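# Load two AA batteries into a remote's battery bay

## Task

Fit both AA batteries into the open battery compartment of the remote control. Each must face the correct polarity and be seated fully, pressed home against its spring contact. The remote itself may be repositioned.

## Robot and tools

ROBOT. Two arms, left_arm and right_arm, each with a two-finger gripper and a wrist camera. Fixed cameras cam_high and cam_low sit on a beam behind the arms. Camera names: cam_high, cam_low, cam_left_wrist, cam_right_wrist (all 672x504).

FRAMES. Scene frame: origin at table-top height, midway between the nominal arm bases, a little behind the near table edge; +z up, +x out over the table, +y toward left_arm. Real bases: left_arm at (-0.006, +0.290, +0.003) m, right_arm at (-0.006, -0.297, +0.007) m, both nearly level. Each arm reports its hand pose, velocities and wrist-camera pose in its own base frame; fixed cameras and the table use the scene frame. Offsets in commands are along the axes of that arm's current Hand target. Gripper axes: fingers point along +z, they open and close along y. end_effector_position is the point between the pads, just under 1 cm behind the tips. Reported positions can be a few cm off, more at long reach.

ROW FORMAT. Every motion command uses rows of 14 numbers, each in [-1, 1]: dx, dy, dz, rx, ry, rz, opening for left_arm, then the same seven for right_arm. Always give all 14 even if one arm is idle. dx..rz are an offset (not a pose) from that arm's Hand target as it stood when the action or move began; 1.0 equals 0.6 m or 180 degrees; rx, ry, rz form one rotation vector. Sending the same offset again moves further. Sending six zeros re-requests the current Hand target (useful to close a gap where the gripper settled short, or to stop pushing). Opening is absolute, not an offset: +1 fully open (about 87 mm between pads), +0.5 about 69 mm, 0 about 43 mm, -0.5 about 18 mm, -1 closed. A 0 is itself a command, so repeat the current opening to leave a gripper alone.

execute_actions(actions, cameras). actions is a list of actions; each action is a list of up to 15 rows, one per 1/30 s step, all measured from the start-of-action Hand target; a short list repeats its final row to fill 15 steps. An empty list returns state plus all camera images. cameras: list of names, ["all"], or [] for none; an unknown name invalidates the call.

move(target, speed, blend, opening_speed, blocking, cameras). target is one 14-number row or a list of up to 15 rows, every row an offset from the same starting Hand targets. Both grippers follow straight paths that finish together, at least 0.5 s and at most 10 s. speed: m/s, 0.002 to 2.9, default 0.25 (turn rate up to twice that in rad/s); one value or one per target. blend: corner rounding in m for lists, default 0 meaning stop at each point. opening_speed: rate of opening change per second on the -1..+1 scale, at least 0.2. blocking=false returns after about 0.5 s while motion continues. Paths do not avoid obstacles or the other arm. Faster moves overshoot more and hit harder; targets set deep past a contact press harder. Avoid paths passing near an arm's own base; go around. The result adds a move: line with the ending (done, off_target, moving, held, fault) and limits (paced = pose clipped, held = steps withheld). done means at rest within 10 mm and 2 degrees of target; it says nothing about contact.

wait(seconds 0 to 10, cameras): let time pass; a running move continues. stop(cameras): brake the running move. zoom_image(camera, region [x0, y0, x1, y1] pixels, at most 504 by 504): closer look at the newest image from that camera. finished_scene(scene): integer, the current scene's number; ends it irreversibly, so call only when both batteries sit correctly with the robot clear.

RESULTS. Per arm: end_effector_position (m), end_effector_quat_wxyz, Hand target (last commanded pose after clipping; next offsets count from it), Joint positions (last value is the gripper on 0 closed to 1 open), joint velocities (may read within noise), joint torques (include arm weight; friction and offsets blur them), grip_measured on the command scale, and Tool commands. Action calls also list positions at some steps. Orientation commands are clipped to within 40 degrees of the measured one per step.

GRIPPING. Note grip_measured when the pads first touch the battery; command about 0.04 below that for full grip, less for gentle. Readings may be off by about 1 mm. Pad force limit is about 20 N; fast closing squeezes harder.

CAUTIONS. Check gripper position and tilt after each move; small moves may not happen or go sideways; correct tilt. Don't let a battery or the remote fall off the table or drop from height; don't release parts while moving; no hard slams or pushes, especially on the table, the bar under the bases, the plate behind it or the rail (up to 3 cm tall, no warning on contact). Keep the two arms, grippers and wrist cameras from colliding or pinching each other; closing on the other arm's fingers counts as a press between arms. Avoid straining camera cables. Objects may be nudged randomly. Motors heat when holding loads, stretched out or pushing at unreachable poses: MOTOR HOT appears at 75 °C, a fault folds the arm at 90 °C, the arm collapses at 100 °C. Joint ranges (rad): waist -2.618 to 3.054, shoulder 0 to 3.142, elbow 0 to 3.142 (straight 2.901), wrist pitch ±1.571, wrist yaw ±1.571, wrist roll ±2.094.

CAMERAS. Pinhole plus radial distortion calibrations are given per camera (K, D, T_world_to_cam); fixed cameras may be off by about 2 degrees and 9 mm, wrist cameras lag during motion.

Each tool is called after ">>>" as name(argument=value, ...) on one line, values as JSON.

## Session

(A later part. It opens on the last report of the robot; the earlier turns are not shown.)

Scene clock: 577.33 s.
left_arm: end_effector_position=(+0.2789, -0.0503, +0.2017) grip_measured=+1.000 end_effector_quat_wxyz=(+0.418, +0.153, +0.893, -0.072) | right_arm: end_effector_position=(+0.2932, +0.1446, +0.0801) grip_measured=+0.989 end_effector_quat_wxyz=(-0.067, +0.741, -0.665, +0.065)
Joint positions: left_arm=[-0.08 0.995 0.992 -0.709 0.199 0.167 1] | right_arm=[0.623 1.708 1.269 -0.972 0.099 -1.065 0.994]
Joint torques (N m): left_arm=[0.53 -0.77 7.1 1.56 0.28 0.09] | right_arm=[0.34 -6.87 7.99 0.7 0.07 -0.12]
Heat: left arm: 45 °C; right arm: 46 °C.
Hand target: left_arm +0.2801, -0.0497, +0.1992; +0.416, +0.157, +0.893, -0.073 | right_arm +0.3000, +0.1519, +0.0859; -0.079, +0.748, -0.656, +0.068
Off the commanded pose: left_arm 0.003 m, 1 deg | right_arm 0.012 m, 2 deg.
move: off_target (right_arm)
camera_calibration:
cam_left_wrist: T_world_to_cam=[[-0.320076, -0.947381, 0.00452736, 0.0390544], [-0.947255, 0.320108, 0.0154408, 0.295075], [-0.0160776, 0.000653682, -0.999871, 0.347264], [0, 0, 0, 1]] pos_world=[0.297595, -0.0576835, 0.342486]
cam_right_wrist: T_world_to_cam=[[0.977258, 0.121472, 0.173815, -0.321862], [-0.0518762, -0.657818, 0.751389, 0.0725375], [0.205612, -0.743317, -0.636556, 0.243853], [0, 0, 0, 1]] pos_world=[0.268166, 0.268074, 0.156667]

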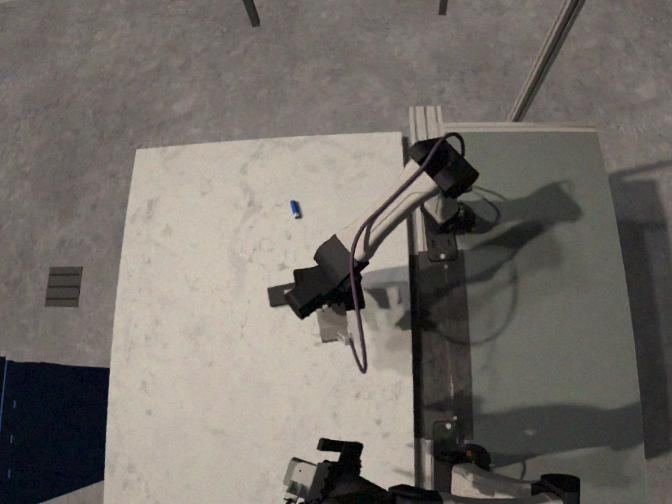

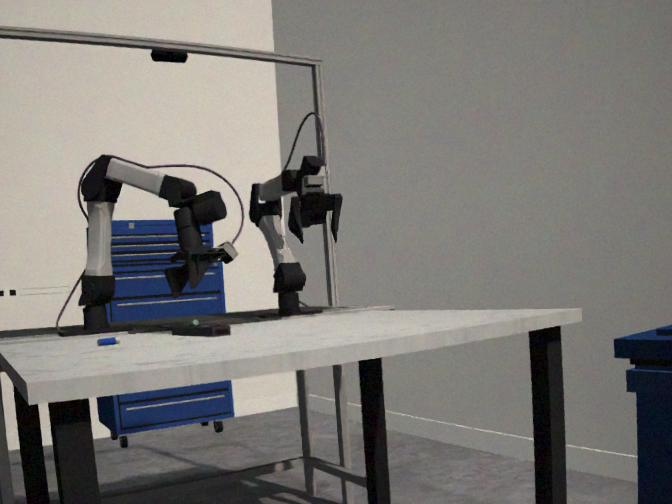

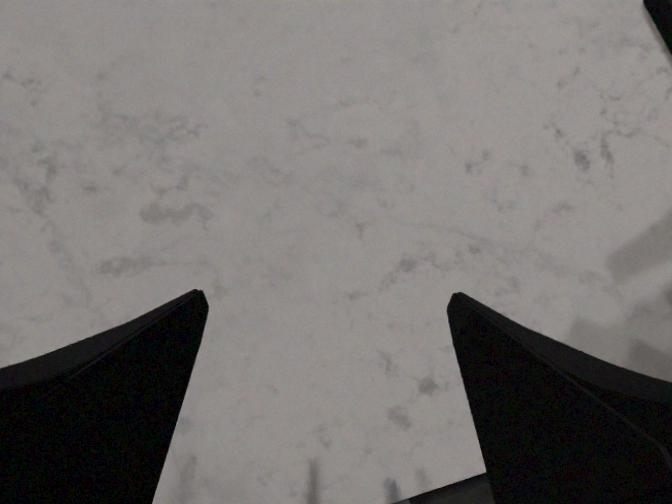

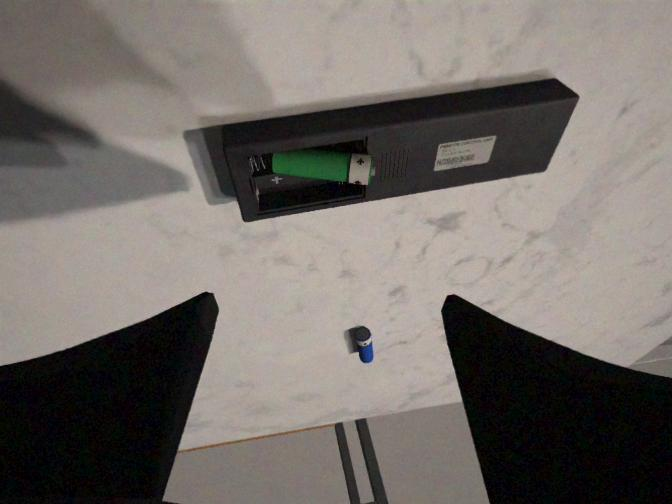

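>>> move(target=[0,0,0,0,0,0,1, -0.0103,0.0125,0.0827,0,0,0,1], speed=0.1, cameras=["cam_low","cam_right_wrist"])

>>> zoom_image(camera="cam_right_wrist", region=[180, 120, 480, 320])

>>> zoom_image(camera="cam_low", region=[150, 250, 280, 350])

Scene clock: 592.97 s.
left_arm: end_effector_position=(+0.2789, -0.0503, +0.2017) grip_measured=+1.000 end_effector_quat_wxyz=(+0.418, +0.153, +0.893, -0.072) | right_arm: end_effector_position=(+0.2988, +0.1535, +0.0358) grip_measured=+0.989 end_effector_quat_wxyz=(-0.070, +0.745, -0.660, +0.066)
Joint positions: left_arm=[-0.08 0.995 0.992 -0.709 0.199 0.167 1] | right_arm=[0.635 1.784 1.177 -0.798 0.099 -1.065 0.994]
Joint torques (N m): left_arm=[0.51 -0.77 7.16 1.57 0.28 0.1] | right_arm=[0.4 -7.56 5.72 0.88 0.1 -0.03]
Heat: left arm: 45 °C; right arm: 46 °C.
Hand target: left_arm +0.2801, -0.0497, +0.1992; +0.416, +0.157, +0.893, -0.073 | right_arm +0.3022, +0.1584, +0.0358; -0.079, +0.748, -0.656, +0.068
Off the commanded pose: left_arm 0.003 m, 1 deg | right_arm 0.006 m, 1 deg.
move: done
camera_calibration:
cam_right_wrist: T_world_to_cam=[[0.975058, 0.132922, 0.177746, -0.322006], [-0.0465964, -0.660396, 0.749471, 0.110825], [0.217003, -0.73906, -0.637731, 0.217016], [0, 0, 0, 1]] pos_world=[0.272045, 0.276378, 0.112572]
Images, in order (width x height): cam_low 672x504, cam_right_wrist 672x504.

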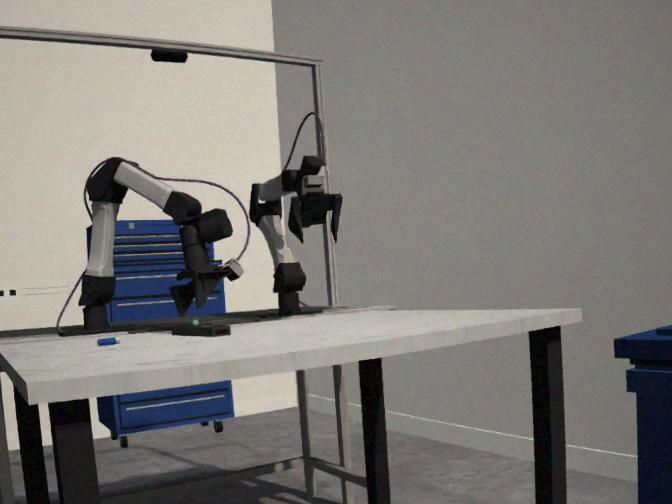

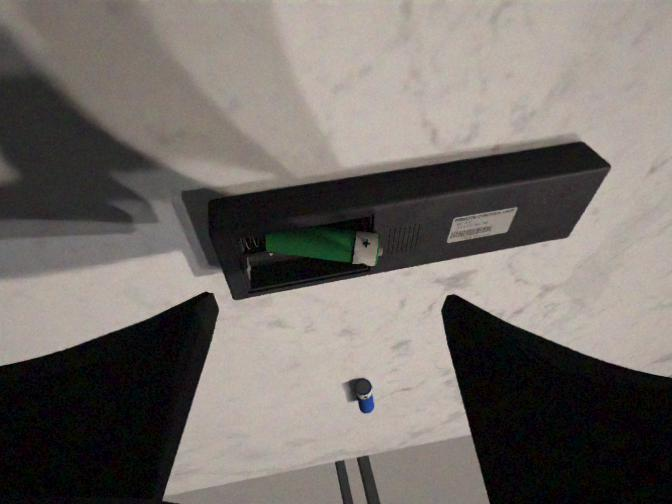

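Scaled by 1.680 from the camera's 672x504 image, which has a finer 960x720 frame.

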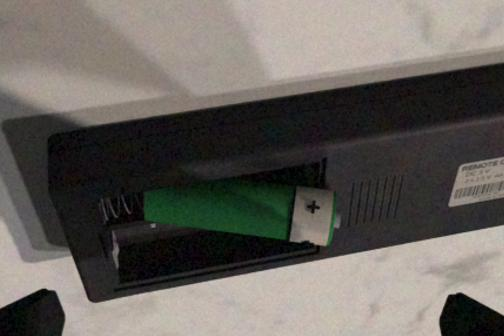

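Scaled by 3.877 from the camera's 672x504 image, which has a finer 960x720 frame.

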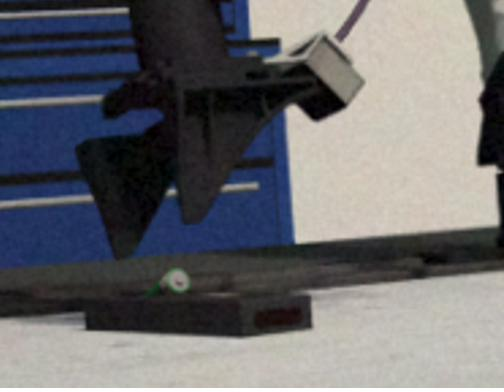

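>>> move(target=[0,0,0,0,0,0,1, 0.0017,0.0075,0.0342,0,0,0,1], speed=0.06, cameras=["cam_low","cam_right_wrist"])

>>> zoom_image(camera="cam_right_wrist", region=[180, 180, 480, 380])

>>> zoom_image(camera="cam_low", region=[150, 250, 280, 350])

Scene clock: 601.20 s.
left_arm: end_effector_position=(+0.2789, -0.0503, +0.2017) grip_measured=+1.000 end_effector_quat_wxyz=(+0.418, +0.153, +0.893, -0.072) | right_arm: end_effector_position=(+0.2988, +0.1535, +0.0156) grip_measured=+0.989 end_effector_quat_wxyz=(-0.071, +0.745, -0.660, +0.066)
Joint positions: left_arm=[-0.08 0.995 0.992 -0.709 0.199 0.167 1] | right_arm=[0.635 1.813 1.125 -0.716 0.099 -1.065 0.994]
Joint torques (N m): left_arm=[0.57 -0.73 7.13 1.57 0.27 0.09] | right_arm=[0.03 -7.49 5.48 0.88 0.07 -0.04]
Heat: left arm: 45 °C; right arm: 46 °C.
Hand target: left_arm +0.2801, -0.0497, +0.1992; +0.416, +0.157, +0.893, -0.073 | right_arm +0.3022, +0.1575, +0.0149; -0.079, +0.748, -0.656, +0.068
Off the commanded pose: left_arm 0.003 m, 1 deg | right_arm 0.005 m, 1 deg.
move: done
camera_calibration:
cam_right_wrist: T_world_to_cam=[[0.974689, 0.132583, 0.180007, -0.318355], [-0.0482127, -0.661568, 0.748334, 0.126609], [0.218304, -0.738072, -0.638431, 0.203649], [0, 0, 0, 1]] pos_world=[0.271944, 0.276277, 0.0925756]
Images, in order (width x height): cam_low 672x504, cam_right_wrist 672x504.

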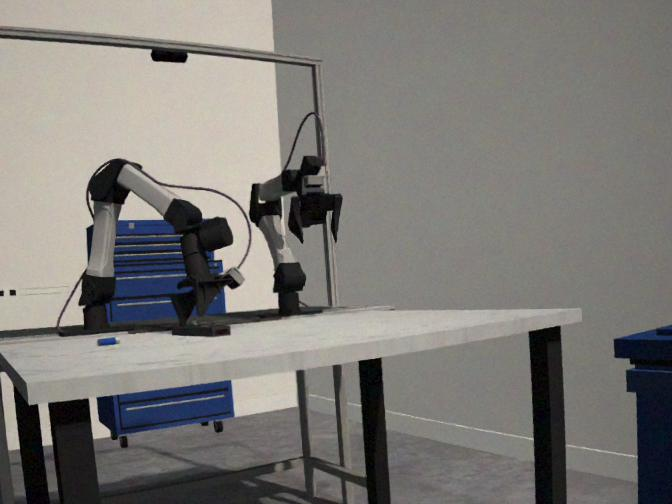

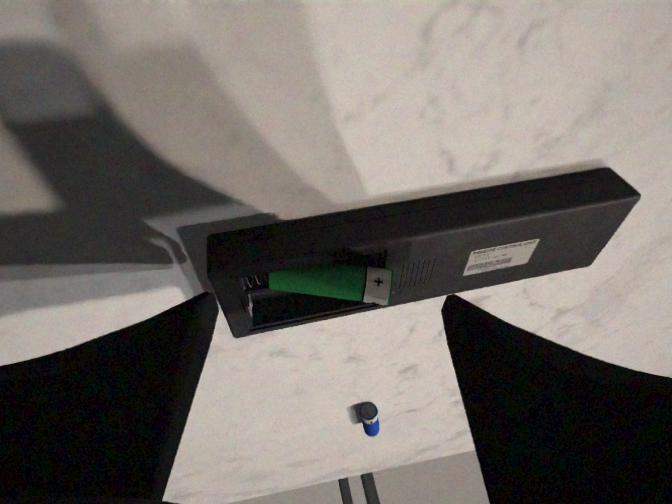

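Scaled by 1.680 from the camera's 672x504 image, which has a finer 960x720 frame.

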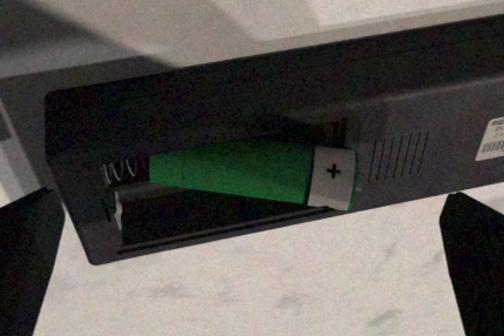

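Scaled by 3.877 from the camera's 672x504 image, which has a finer 960x720 frame.

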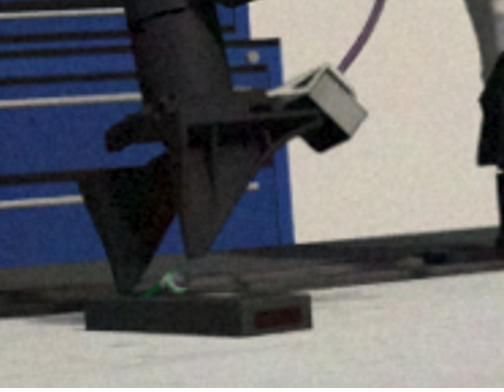

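>>> move(target=[[0,0,0,0,0,0,1, 0,-0.0156,-0.0734,0,0,0,1],[0,0,0,0,0,0,1, 0.0417,-0.054,-0.0652,0,0,0,-0.95]], speed=0.12, cameras=["cam_right_wrist"])

>>> zoom_image(camera="cam_right_wrist", region=[180, 150, 480, 350])

Scene clock: 618.07 s.
left_arm: end_effector_position=(+0.2789, -0.0503, +0.2017) grip_measured=+1.000 end_effector_quat_wxyz=(+0.418, +0.153, +0.893, -0.072) | right_arm: end_effector_position=(+0.3207, +0.1290, +0.0551) grip_measured=-0.949 end_effector_quat_wxyz=(-0.064, +0.744, -0.661, +0.071)
Joint positions: left_arm=[-0.08 0.995 0.992 -0.709 0.199 0.167 1] | right_arm=[0.542 1.784 1.254 -0.875 0.098 -1.154 0.025]
Joint torques (N m): left_arm=[0.51 -0.76 7.16 1.56 0.27 0.08] | right_arm=[-0.31 -7.16 7.79 0.74 -0.12 -0.14]
Heat: left arm: 44 °C; right arm: 45 °C.
Hand target: left_arm +0.2801, -0.0497, +0.1992; +0.416, +0.157, +0.893, -0.073 | right_arm +0.3287, +0.1357, +0.0597; -0.078, +0.748, -0.656, +0.068
Off the commanded pose: left_arm 0.003 m, 1 deg | right_arm 0.012 m, 2 deg.
move: off_target (right_arm); target 2's new opening was sent with right_arm's hand 0.012 m and 2 deg from that target
camera_calibration:
cam_right_wrist: T_world_to_cam=[[0.975554, 0.13095, 0.176484, -0.343342], [-0.0503913, -0.648384, 0.759644, 0.0802839], [0.213905, -0.749967, -0.625935, 0.208236], [0, 0, 0, 1]] pos_world=[0.294452, 0.253186, 0.12995]
Images, in order (width x height): cam_right_wrist 672x504.

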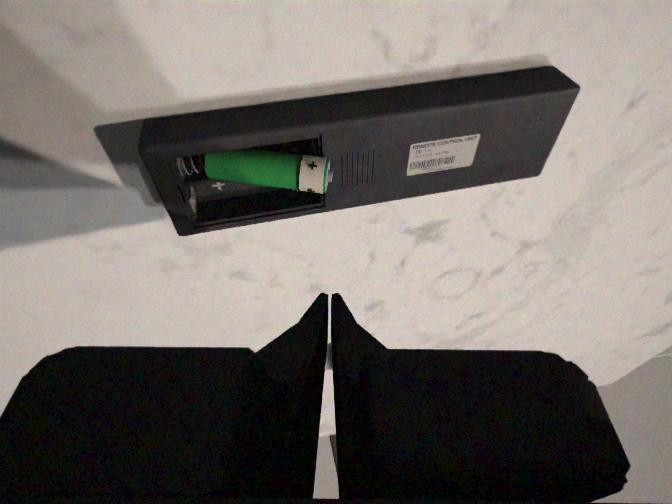

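Scaled by 1.680 from the camera's 672x504 image, which has a finer 960x720 frame.

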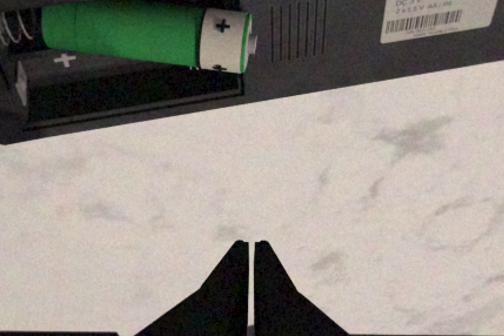

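>>> move(target=[0,0,0,0,0,0,1, 0,0.016,0.075,0,0,0,-0.95], speed=0.08, cameras=["cam_low","cam_right_wrist"])

>>> zoom_image(camera="cam_right_wrist", region=[180, 180, 480, 380])

>>> zoom_image(camera="cam_low", region=[150, 250, 280, 350])

Scene clock: 628.30 s.
left_arm: end_effector_position=(+0.2789, -0.0503, +0.2017) grip_measured=+1.000 end_effector_quat_wxyz=(+0.418, +0.153, +0.893, -0.072) | right_arm: end_effector_position=(+0.3248, +0.1315, +0.0148) grip_measured=-0.949 end_effector_quat_wxyz=(-0.068, +0.744, -0.661, +0.073)
Joint positions: left_arm=[-0.08 0.995 0.992 -0.709 0.199 0.167 1] | right_arm=[0.542 1.848 1.164 -0.712 0.098 -1.154 0.025]
Joint torques (N m): left_arm=[0.53 -0.8 7.08 1.56 0.28 0.09] | right_arm=[-0.53 -7.84 5.48 0.84 -0.13 -0.11]
Heat: left arm: 44 °C; right arm: 46 °C.
Hand target: left_arm +0.2801, -0.0497, +0.1992; +0.416, +0.157, +0.893, -0.073 | right_arm +0.3287, +0.1358, +0.0138; -0.079, +0.748, -0.656, +0.068
Off the commanded pose: left_arm 0.003 m, 1 deg | right_arm 0.006 m, 1 deg.
move: done
camera_calibration:
cam_right_wrist: T_world_to_cam=[[0.974139, 0.130024, 0.18479, -0.340187], [-0.0564046, -0.652006, 0.756113, 0.115226], [0.218797, -0.746982, -0.62781, 0.182095], [0, 0, 0, 1]] pos_world=[0.298047, 0.255383, 0.0900603]
Images, in order (width x height): cam_low 672x504, cam_right_wrist 672x504.

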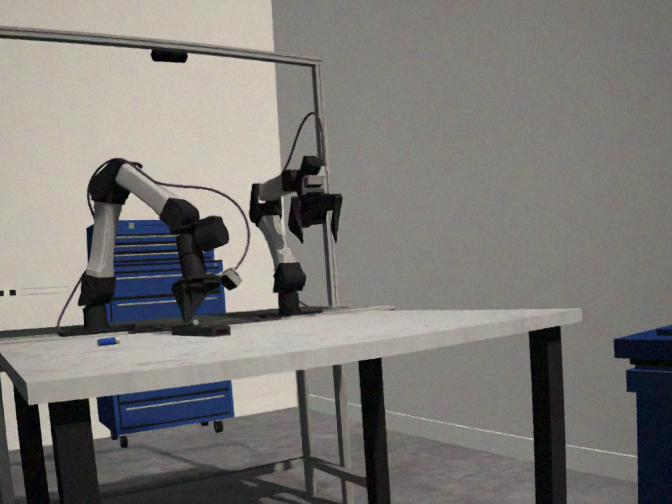

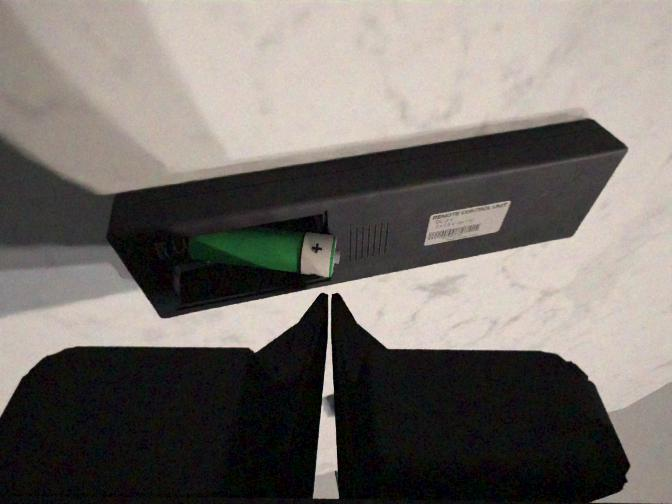

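Scaled by 1.680 from the camera's 672x504 image, which has a finer 960x720 frame.

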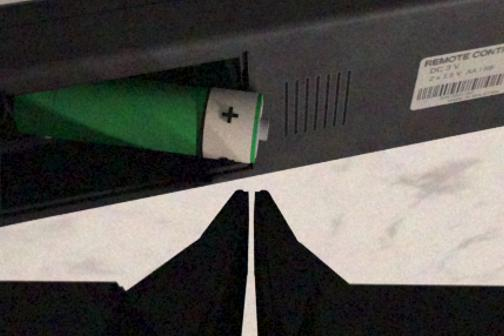

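Scaled by 3.877 from the camera's 672x504 image, which has a finer 960x720 frame.

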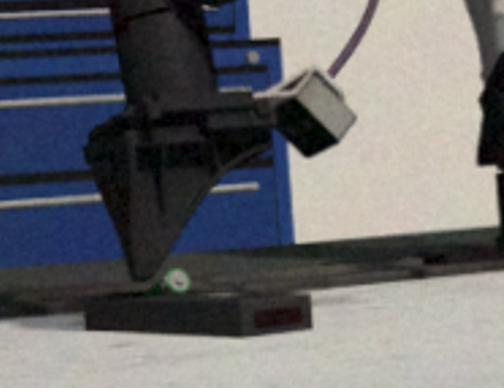

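>>> move(target=[0,0,0,0,0,0,1, -0.0167,0.0075,0.0035,0,0,0,-0.95], speed=0.04, cameras=["cam_low","cam_right_wrist"])

>>> zoom_image(camera="cam_right_wrist", region=[180, 180, 480, 380])

>>> zoom_image(camera="cam_low", region=[150, 250, 280, 350])

Scene clock: 635.27 s.
left_arm: end_effector_position=(+0.2789, -0.0503, +0.2017) grip_measured=+1.000 end_effector_quat_wxyz=(+0.418, +0.153, +0.893, -0.072) | right_arm: end_effector_position=(+0.3229, +0.1396, +0.0133) grip_measured=-0.949 end_effector_quat_wxyz=(-0.070, +0.751, -0.653, +0.072)
Joint positions: left_arm=[-0.08 0.995 0.992 -0.709 0.199 0.167 1] | right_arm=[0.565 1.854 1.164 -0.704 0.098 -1.154 0.025]
Joint torques (N m): left_arm=[0.54 -0.73 7.12 1.57 0.27 0.09] | right_arm=[0.2 -7.69 5.09 0.92 0.02 0.25]
Heat: left arm: 44 °C; right arm: 45 °C.
Hand target: left_arm +0.2801, -0.0497, +0.1992; +0.416, +0.157, +0.893, -0.073 | right_arm +0.3236, +0.1451, +0.0109; -0.079, +0.748, -0.656, +0.069
Off the commanded pose: left_arm 0.003 m, 1 deg | right_arm 0.006 m, 1 deg.
move: done
camera_calibration:
cam_right_wrist: T_world_to_cam=[[0.97057, 0.152056, 0.186744, -0.340983], [-0.0428541, -0.65402, 0.755262, 0.117544], [0.236976, -0.741037, -0.628256, 0.180918], [0, 0, 0, 1]] pos_world=[0.293112, 0.262792, 0.0885628]
Images, in order (width x height): cam_low 672x504, cam_right_wrist 672x504.

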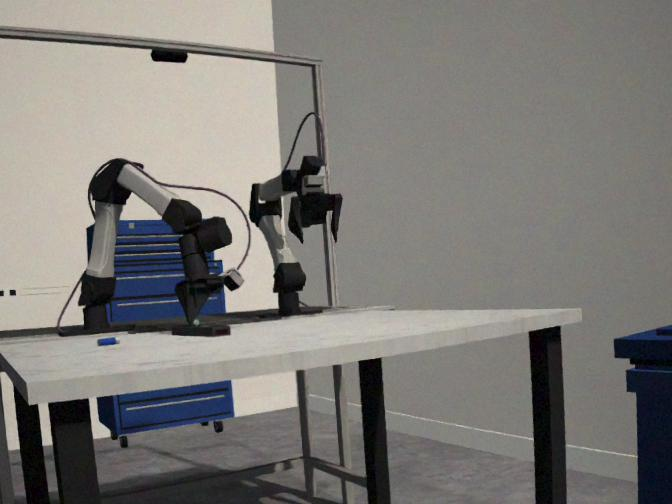

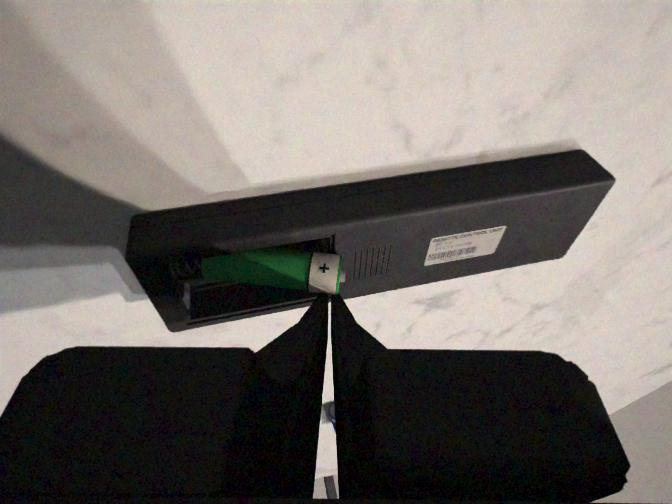

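Scaled by 1.680 from the camera's 672x504 image, which has a finer 960x720 frame.

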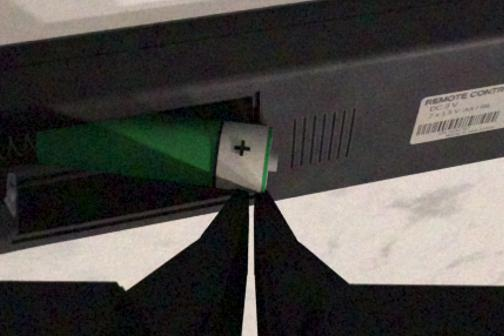

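Scaled by 3.877 from the camera's 672x504 image, which has a finer 960x720 frame.

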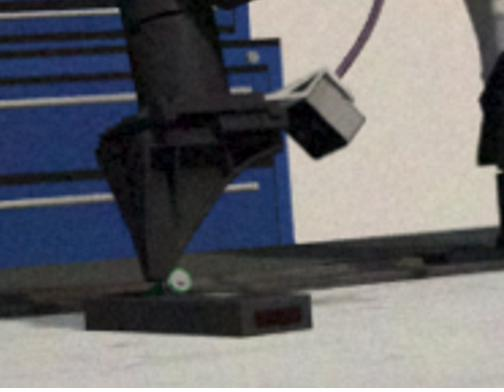

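>>> move(target=[0,0,0,0,0,0,1, -0.0117,0.0005,0.0015,0,0,0,-0.95], speed=0.04, cameras=["cam_low","cam_right_wrist"])

>>> zoom_image(camera="cam_right_wrist", region=[150, 180, 450, 380])

>>> zoom_image(camera="cam_low", region=[150, 250, 280, 350])

Scene clock: 639.43 s.
left_arm: end_effector_position=(+0.2789, -0.0503, +0.2017) grip_measured=+1.000 end_effector_quat_wxyz=(+0.418, +0.153, +0.893, -0.072) | right_arm: end_effector_position=(+0.3186, +0.1446, +0.0094) grip_measured=-0.949 end_effector_quat_wxyz=(-0.066, +0.751, -0.653, +0.069)
Joint positions: left_arm=[-0.08 0.995 0.992 -0.709 0.199 0.167 1] | right_arm=[0.583 1.865 1.164 -0.704 0.098 -1.136 0.025]
Joint torques (N m): left_arm=[0.53 -0.73 7.13 1.57 0.28 0.08] | right_arm=[0.2 -7.65 6.28 0.79 0.02 0.27]
Heat: left arm: 44 °C; right arm: 45 °C.
Hand target: left_arm +0.2801, -0.0497, +0.1992; +0.416, +0.157, +0.893, -0.073 | right_arm +0.3225, +0.1520, +0.0098; -0.079, +0.748, -0.656, +0.068
Off the commanded pose: left_arm 0.003 m, 1 deg | right_arm 0.008 m, 2 deg.
move: done
camera_calibration:
cam_right_wrist: T_world_to_cam=[[0.972292, 0.152885, 0.176849, -0.337439], [-0.0352477, -0.651978, 0.757419, 0.120812], [0.231099, -0.742665, -0.628523, 0.18533], [0, 0, 0, 1]] pos_world=[0.289517, 0.267994, 0.0846547]
Images, in order (width x height): cam_low 672x504, cam_right_wrist 672x504.

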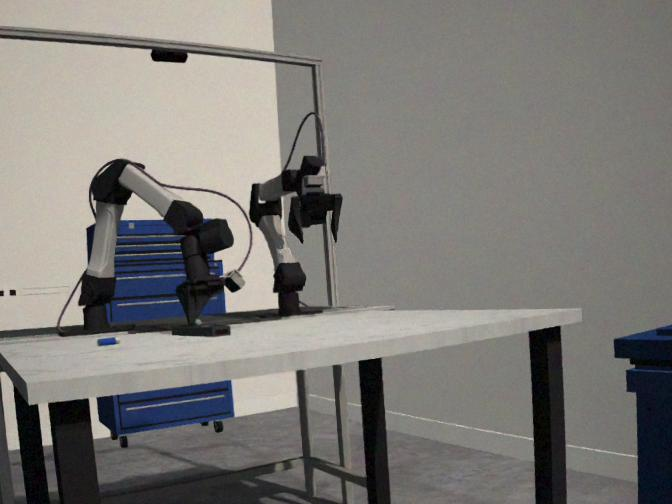

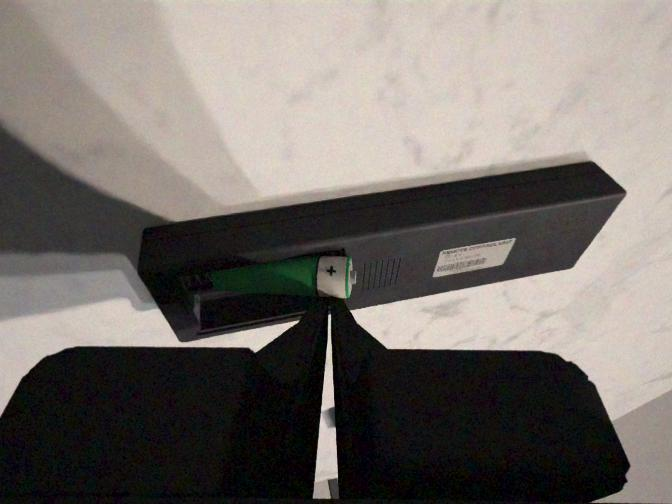

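Scaled by 1.680 from the camera's 672x504 image, which has a finer 960x720 frame.

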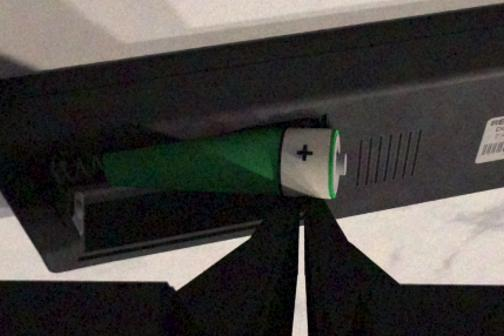

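Scaled by 3.877 from the camera's 672x504 image, which has a finer 960x720 frame.

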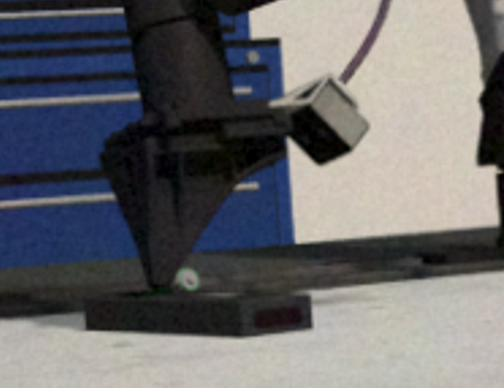

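>>> move(target=[[0,0,0,0,0,0,1, 0.0132,0,0,0,0,0,-0.95],[0,0,0,0,0,0,1, 0.0132,-0.0173,-0.0812,0,0,0,-0.95],[0,0,0,0,0,0,1, -0.0168,0.0068,-0.0952,0,0,0,1]], speed=[0.05,0.12,0.12], blend=[0.003,0.02,0], cameras=["cam_low","cam_right_wrist"])

>>> zoom_image(camera="cam_right_wrist", region=[180, 80, 480, 280])

Scene clock: 654.87 s.
left_arm: end_effector_position=(+0.2789, -0.0503, +0.2017) grip_measured=+1.000 end_effector_quat_wxyz=(+0.418, +0.153, +0.893, -0.072) | right_arm: end_effector_position=(+0.2984, +0.1541, +0.0509) grip_measured=+0.989 end_effector_quat_wxyz=(-0.054, +0.755, -0.651, +0.062)
Joint positions: left_arm=[-0.08 0.995 0.992 -0.709 0.199 0.167 1] | right_arm=[0.638 1.79 1.249 -0.897 0.098 -1.087 0.994]
Joint torques (N m): left_arm=[0.53 -0.75 7.15 1.56 0.28 0.09] | right_arm=[0.02 -10.48 7.25 0.65 0.16 0.23]
Heat: left arm: 44 °C; right arm: 45 °C.
Hand target: left_arm +0.2801, -0.0497, +0.1992; +0.416, +0.157, +0.893, -0.073 | right_arm +0.3055, +0.1600, +0.0649; -0.079, +0.748, -0.656, +0.069
Off the commanded pose: left_arm 0.003 m, 1 deg | right_arm 0.017 m, 3 deg.
move: off_target (right_arm); blend cut to 0.0123 m at target 2; target 3's new opening was sent with right_arm's hand 0.017 m and 3 deg from that target
camera_calibration:
cam_right_wrist: T_world_to_cam=[[0.975682, 0.160886, 0.148861, -0.327488], [-0.0103969, -0.644409, 0.76461, 0.0859691], [0.218942, -0.747565, -0.627066, 0.227426], [0, 0, 0, 1]] pos_world=[0.270625, 0.278103, 0.125628]
Images, in order (width x height): cam_low 672x504, cam_right_wrist 672x504.

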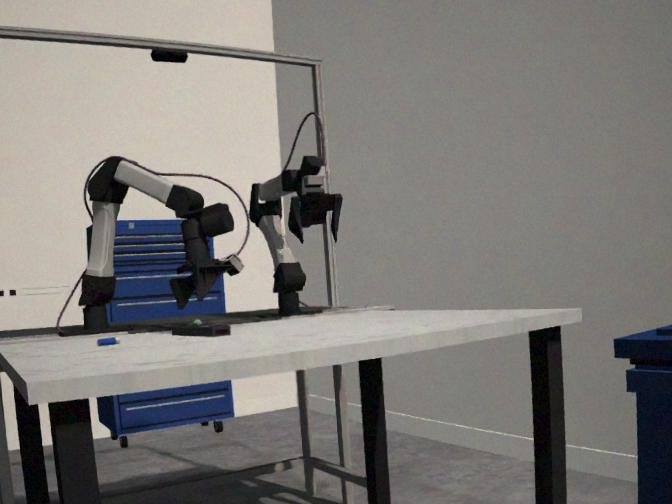

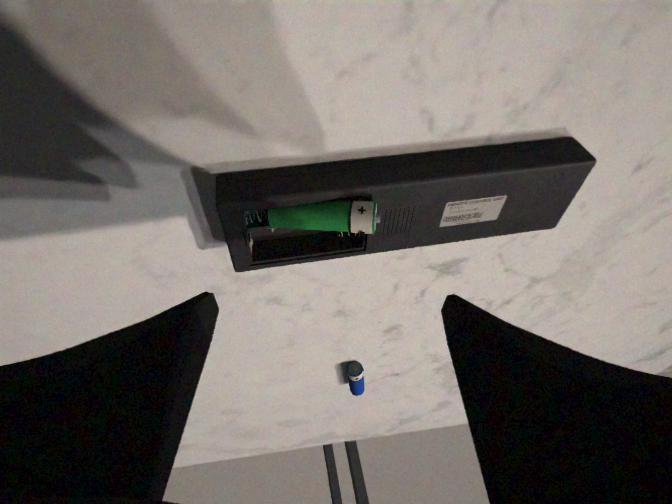

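Scaled by 1.680 from the camera's 672x504 image, which has a finer 960x720 frame.

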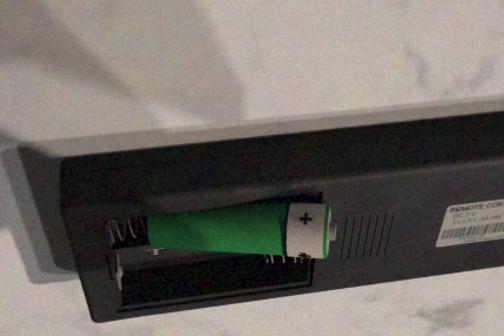

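>>> move(target=[0,0,0,0,0,0,1, 0.0128,0.0628,-0.0405,0.0944,-0.0944,0.4932,-0.2], speed=0.25, cameras=["cam_low","cam_right_wrist"])

>>> zoom_image(camera="cam_right_wrist", region=[280, 80, 400, 260])

Scene clock: 671.83 s.
left_arm: end_effector_position=(+0.2789, -0.0503, +0.2017) grip_measured=+1.000 end_effector_quat_wxyz=(+0.418, +0.153, +0.893, -0.072) | right_arm: end_effector_position=(+0.2601, +0.1434, +0.0748) grip_measured=-0.200 end_effector_quat_wxyz=(+0.270, -0.072, +0.960, +0.013)
Joint positions: left_arm=[-0.08 0.995 0.992 -0.709 0.199 0.167 1] | right_arm=[0.592 1.365 0.883 -0.589 0.237 0.381 0.4]
Joint torques (N m): left_arm=[0.54 -0.8 7.12 1.56 0.27 0.09] | right_arm=[0.23 -6.23 6.12 1.43 0.3 0.24]
Heat: left arm: 44 °C; right arm: 46 °C.
Hand target: left_arm +0.2801, -0.0497, +0.1992; +0.416, +0.157, +0.893, -0.073 | right_arm +0.2649, +0.1469, +0.0808; +0.289, -0.063, +0.955, +0.019
Off the commanded pose: left_arm 0.003 m, 1 deg | right_arm 0.008 m, 3 deg.
move: off_target (right_arm)
camera_calibration:
cam_right_wrist: T_world_to_cam=[[0.164595, -0.986312, 0.00981392, 0.0940706], [-0.939912, -0.153818, 0.304804, 0.266095], [-0.299123, -0.0593933, -0.952364, 0.303186], [0, 0, 0, 1]] pos_world=[0.325313, 0.151721, 0.206714]
Images, in order (width x height): cam_low 672x504, cam_right_wrist 672x504.

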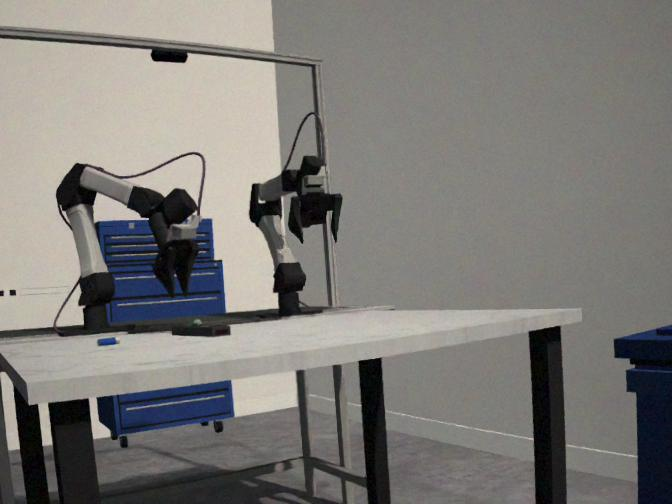

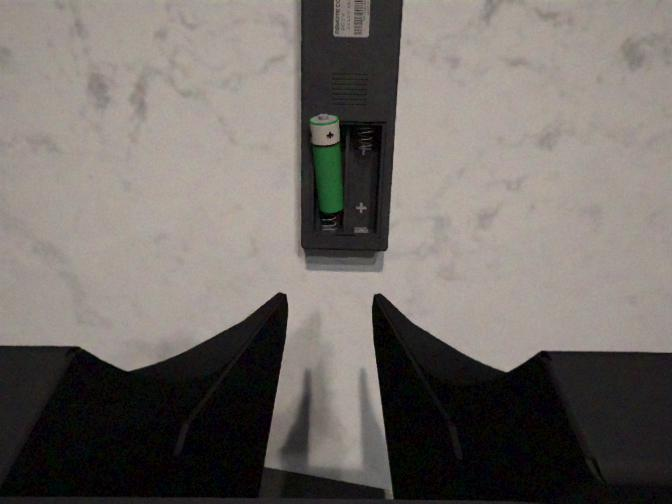

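Scaled by 2.800 from the camera's 672x504 image, which has a finer 960x720 frame.

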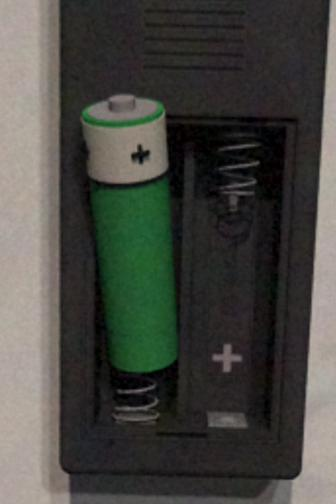

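>>> move(target=[[0,0,0,0,0,0,1, -0.0475,0.0025,0.0918,0,0,0,-0.2],[0,0,0,0,0,0,1, -0.0088,0.0025,0.1497,0,0,0,-0.2]], speed=[0.15,0.06], blend=[0.01,0], cameras=["cam_low","cam_right_wrist"])

>>> zoom_image(camera="cam_right_wrist", region=[240, 220, 420, 420])

>>> zoom_image(camera="cam_low", region=[150, 270, 260, 350])

Scene clock: 684.70 s.
left_arm: end_effector_position=(+0.2789, -0.0503, +0.2017) grip_measured=+1.000 end_effector_quat_wxyz=(+0.418, +0.153, +0.893, -0.072) | right_arm: end_effector_position=(+0.3145, +0.1541, +0.0098) grip_measured=-0.200 end_effector_quat_wxyz=(+0.284, -0.058, +0.957, +0.013)
Joint positions: left_arm=[-0.08 0.995 0.992 -0.709 0.199 0.167 1] | right_arm=[0.528 1.655 0.858 -0.238 0.225 0.345 0.4]
Joint torques (N m): left_arm=[0.54 -0.73 7.12 1.56 0.27 0.08] | right_arm=[-1.11 -6.22 5.5 1.47 0.1 -0.17]
Heat: left arm: 44 °C; right arm: 45 °C.
Hand target: left_arm +0.2801, -0.0497, +0.1992; +0.416, +0.157, +0.893, -0.073 | right_arm +0.3185, +0.1555, +0.0090; +0.289, -0.063, +0.955, +0.019
Off the commanded pose: left_arm 0.003 m, 1 deg | right_arm 0.004 m, 1 deg.
move: done
camera_calibration:
cam_right_wrist: T_world_to_cam=[[0.137556, -0.990481, 0.00510128, 0.105475], [-0.95186, -0.130765, 0.277243, 0.339209], [-0.273937, -0.0429923, -0.960786, 0.247836], [0, 0, 0, 1]] pos_world=[0.376262, 0.159483, 0.143536]
Images, in order (width x height): cam_low 672x504, cam_right_wrist 672x504.

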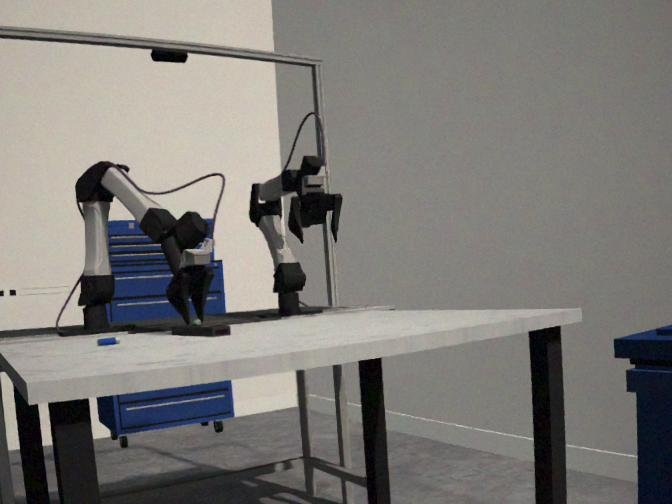

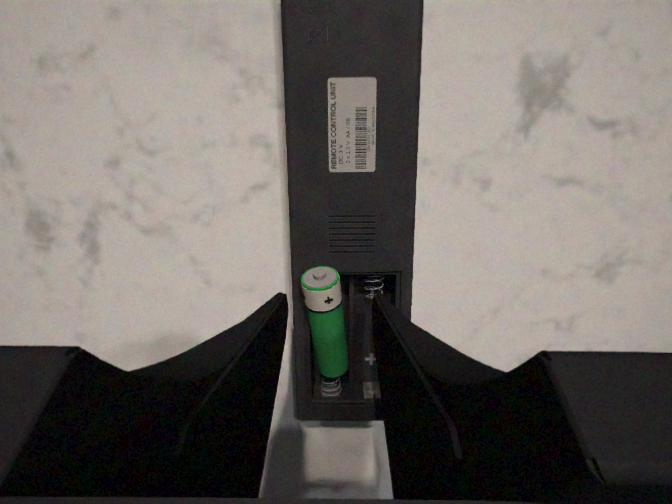

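Scaled by 2.520 from the camera's 672x504 image, which has a finer 960x720 frame.

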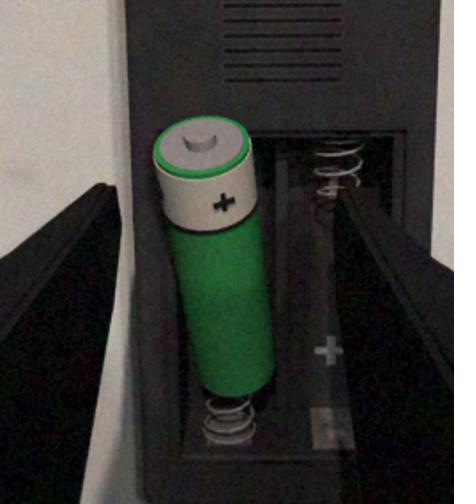

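Scaled by 4.582 from the camera's 672x504 image, which has a finer 960x720 frame.

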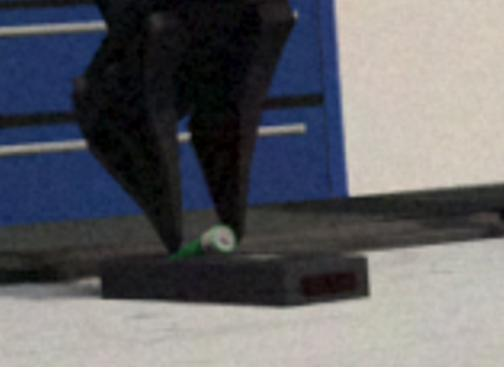

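>>> move(target=[0,0,0,0,0,0,1, 0,0,0,0,0,0,-0.56], speed=0.05, opening_speed=0.25, cameras=["cam_low","cam_right_wrist"])

>>> zoom_image(camera="cam_right_wrist", region=[240, 220, 420, 420])

Scene clock: 689.90 s.
left_arm: end_effector_position=(+0.2789, -0.0503, +0.2017) grip_measured=+1.000 end_effector_quat_wxyz=(+0.418, +0.153, +0.893, -0.072) | right_arm: end_effector_position=(+0.3147, +0.1543, +0.0099) grip_measured=-0.560 end_effector_quat_wxyz=(+0.285, -0.058, +0.957, +0.013)
Joint positions: left_arm=[-0.08 0.995 0.992 -0.709 0.199 0.167 1] | right_arm=[0.528 1.655 0.858 -0.237 0.225 0.345 0.22]
Joint torques (N m): left_arm=[0.57 -0.75 7.1 1.57 0.28 0.09] | right_arm=[-0.94 -6.04 5.29 1.45 0.05 -0.21]
Heat: left arm: 44 °C; right arm: 44 °C.
Hand target: left_arm +0.2801, -0.0497, +0.1992; +0.416, +0.157, +0.893, -0.073 | right_arm +0.3184, +0.1554, +0.0090; +0.289, -0.063, +0.955, +0.019
Off the commanded pose: left_arm 0.003 m, 1 deg | right_arm 0.004 m, 1 deg.
move: done
camera_calibration:
cam_right_wrist: T_world_to_cam=[[0.137717, -0.990462, 0.00434377, 0.105604], [-0.952069, -0.131167, 0.276331, 0.339535], [-0.273126, -0.042191, -0.961053, 0.247665], [0, 0, 0, 1]] pos_world=[0.376361, 0.159582, 0.143736]
Images, in order (width x height): cam_low 672x504, cam_right_wrist 672x504.

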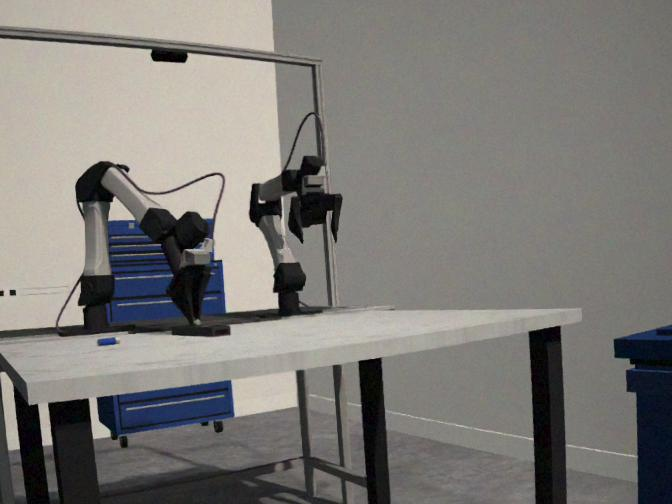

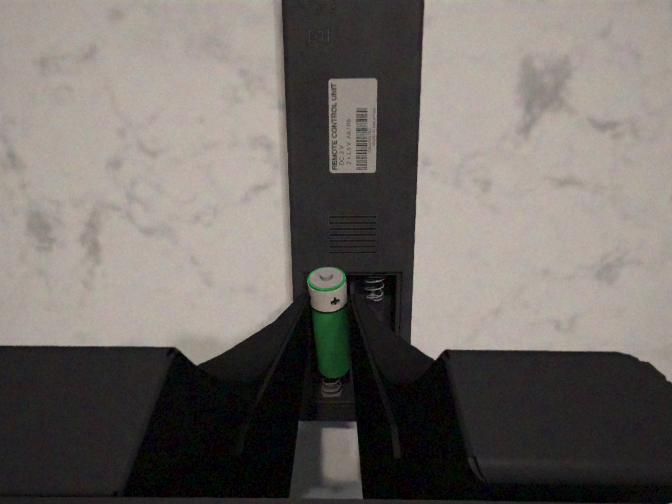

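Scaled by 2.520 from the camera's 672x504 image, which has a finer 960x720 frame.

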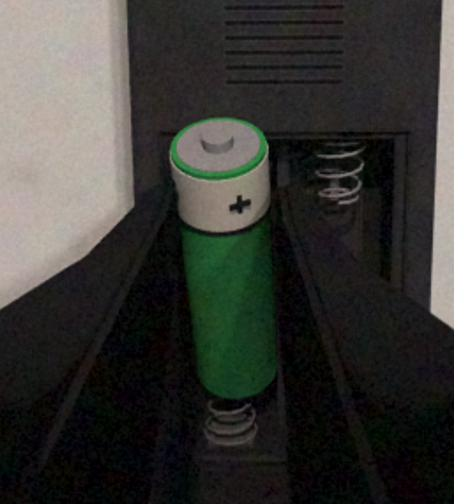

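>>> move(target=[[0,0,0,0,0,0,1, 0,0,0,0,0,0,-0.61],[0,0,-0.002,0,0,0,1, 0,0,0,0,0,0,-0.48]], speed=0.05, opening_speed=0.25)

>>> move(target=[0,0,0,0,0,0,1, 0,0,-0.15,0,0,0,-0.48], speed=0.1, cameras=["cam_right_wrist"])

>>> zoom_image(camera="cam_right_wrist", region=[280, 80, 400, 260])

Scene clock: 696.47 s.
left_arm: end_effector_position=(+0.2785, -0.0504, +0.2014) grip_measured=+1.000 end_effector_quat_wxyz=(+0.417, +0.153, +0.893, -0.072) | right_arm: end_effector_position=(+0.3148, +0.1544, +0.0099) grip_measured=-0.480 end_effector_quat_wxyz=(+0.285, -0.058, +0.957, +0.014)
Joint positions: left_arm=[-0.08 0.995 0.992 -0.711 0.2 0.168 1] | right_arm=[0.528 1.655 0.858 -0.237 0.225 0.344 0.26]
Joint torques (N m): left_arm=[0.66 -0.96 7.31 1.55 0.26 0.09] | right_arm=[-0.88 -6.43 5.7 1.46 0.03 -0.23]
Heat: left arm: 44 °C; right arm: 44 °C.
Hand target: left_arm +0.2792, -0.0495, +0.2000; +0.416, +0.157, +0.893, -0.073 | right_arm +0.3185, +0.1555, +0.0090; +0.289, -0.063, +0.955, +0.019
Off the commanded pose: left_arm 0.002 m, 0 deg | right_arm 0.004 m, 1 deg.
move: done

Scene clock: 698.17 s.
left_arm: end_effector_position=(+0.2785, -0.0504, +0.2014) grip_measured=+1.000 end_effector_quat_wxyz=(+0.417, +0.153, +0.893, -0.072) | right_arm: end_effector_position=(+0.2604, +0.1425, +0.0705) grip_measured=-0.480 end_effector_quat_wxyz=(+0.267, -0.072, +0.961, +0.011)
Joint positions: left_arm=[-0.08 0.995 0.992 -0.711 0.2 0.169 1] | right_arm=[0.589 1.377 0.877 -0.58 0.236 0.379 0.26]
Joint torques (N m): left_arm=[0.64 -0.96 7.34 1.54 0.28 0.09] | right_arm=[0.27 -5.94 8.1 1.23 0.27 0.19]
Heat: left arm: 44 °C; right arm: 44 °C.
Hand target: left_arm +0.2792, -0.0494, +0.2000; +0.416, +0.157, +0.893, -0.073 | right_arm +0.2689, +0.1489, +0.0838; +0.288, -0.063, +0.955, +0.019
Off the commanded pose: left_arm 0.002 m, 0 deg | right_arm 0.017 m, 3 deg.
move: off_target (right_arm)
camera_calibration:
cam_right_wrist: T_world_to_cam=[[0.162996, -0.986536, 0.0134122, 0.0933414], [-0.93793, -0.150719, 0.312363, 0.266086], [-0.306136, -0.0634936, -0.949868, 0.301385], [0, 0, 0, 1]] pos_world=[0.32662, 0.151325, 0.201909]
Images, in order (width x height): cam_right_wrist 672x504.

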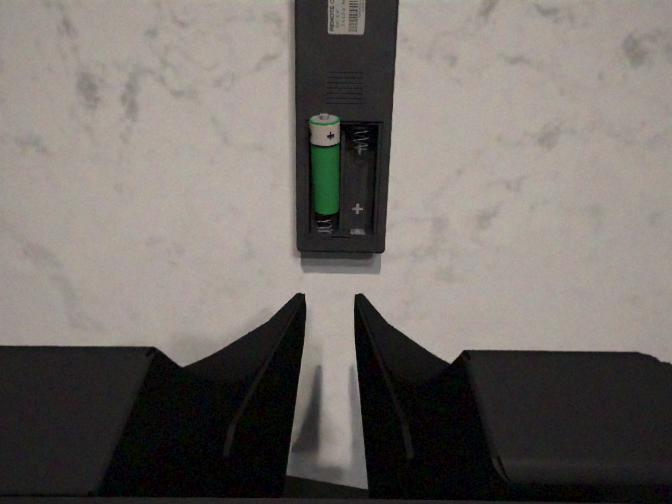

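Scaled by 2.800 from the camera's 672x504 image, which has a finer 960x720 frame.

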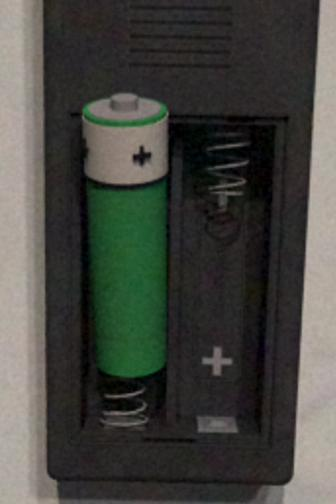

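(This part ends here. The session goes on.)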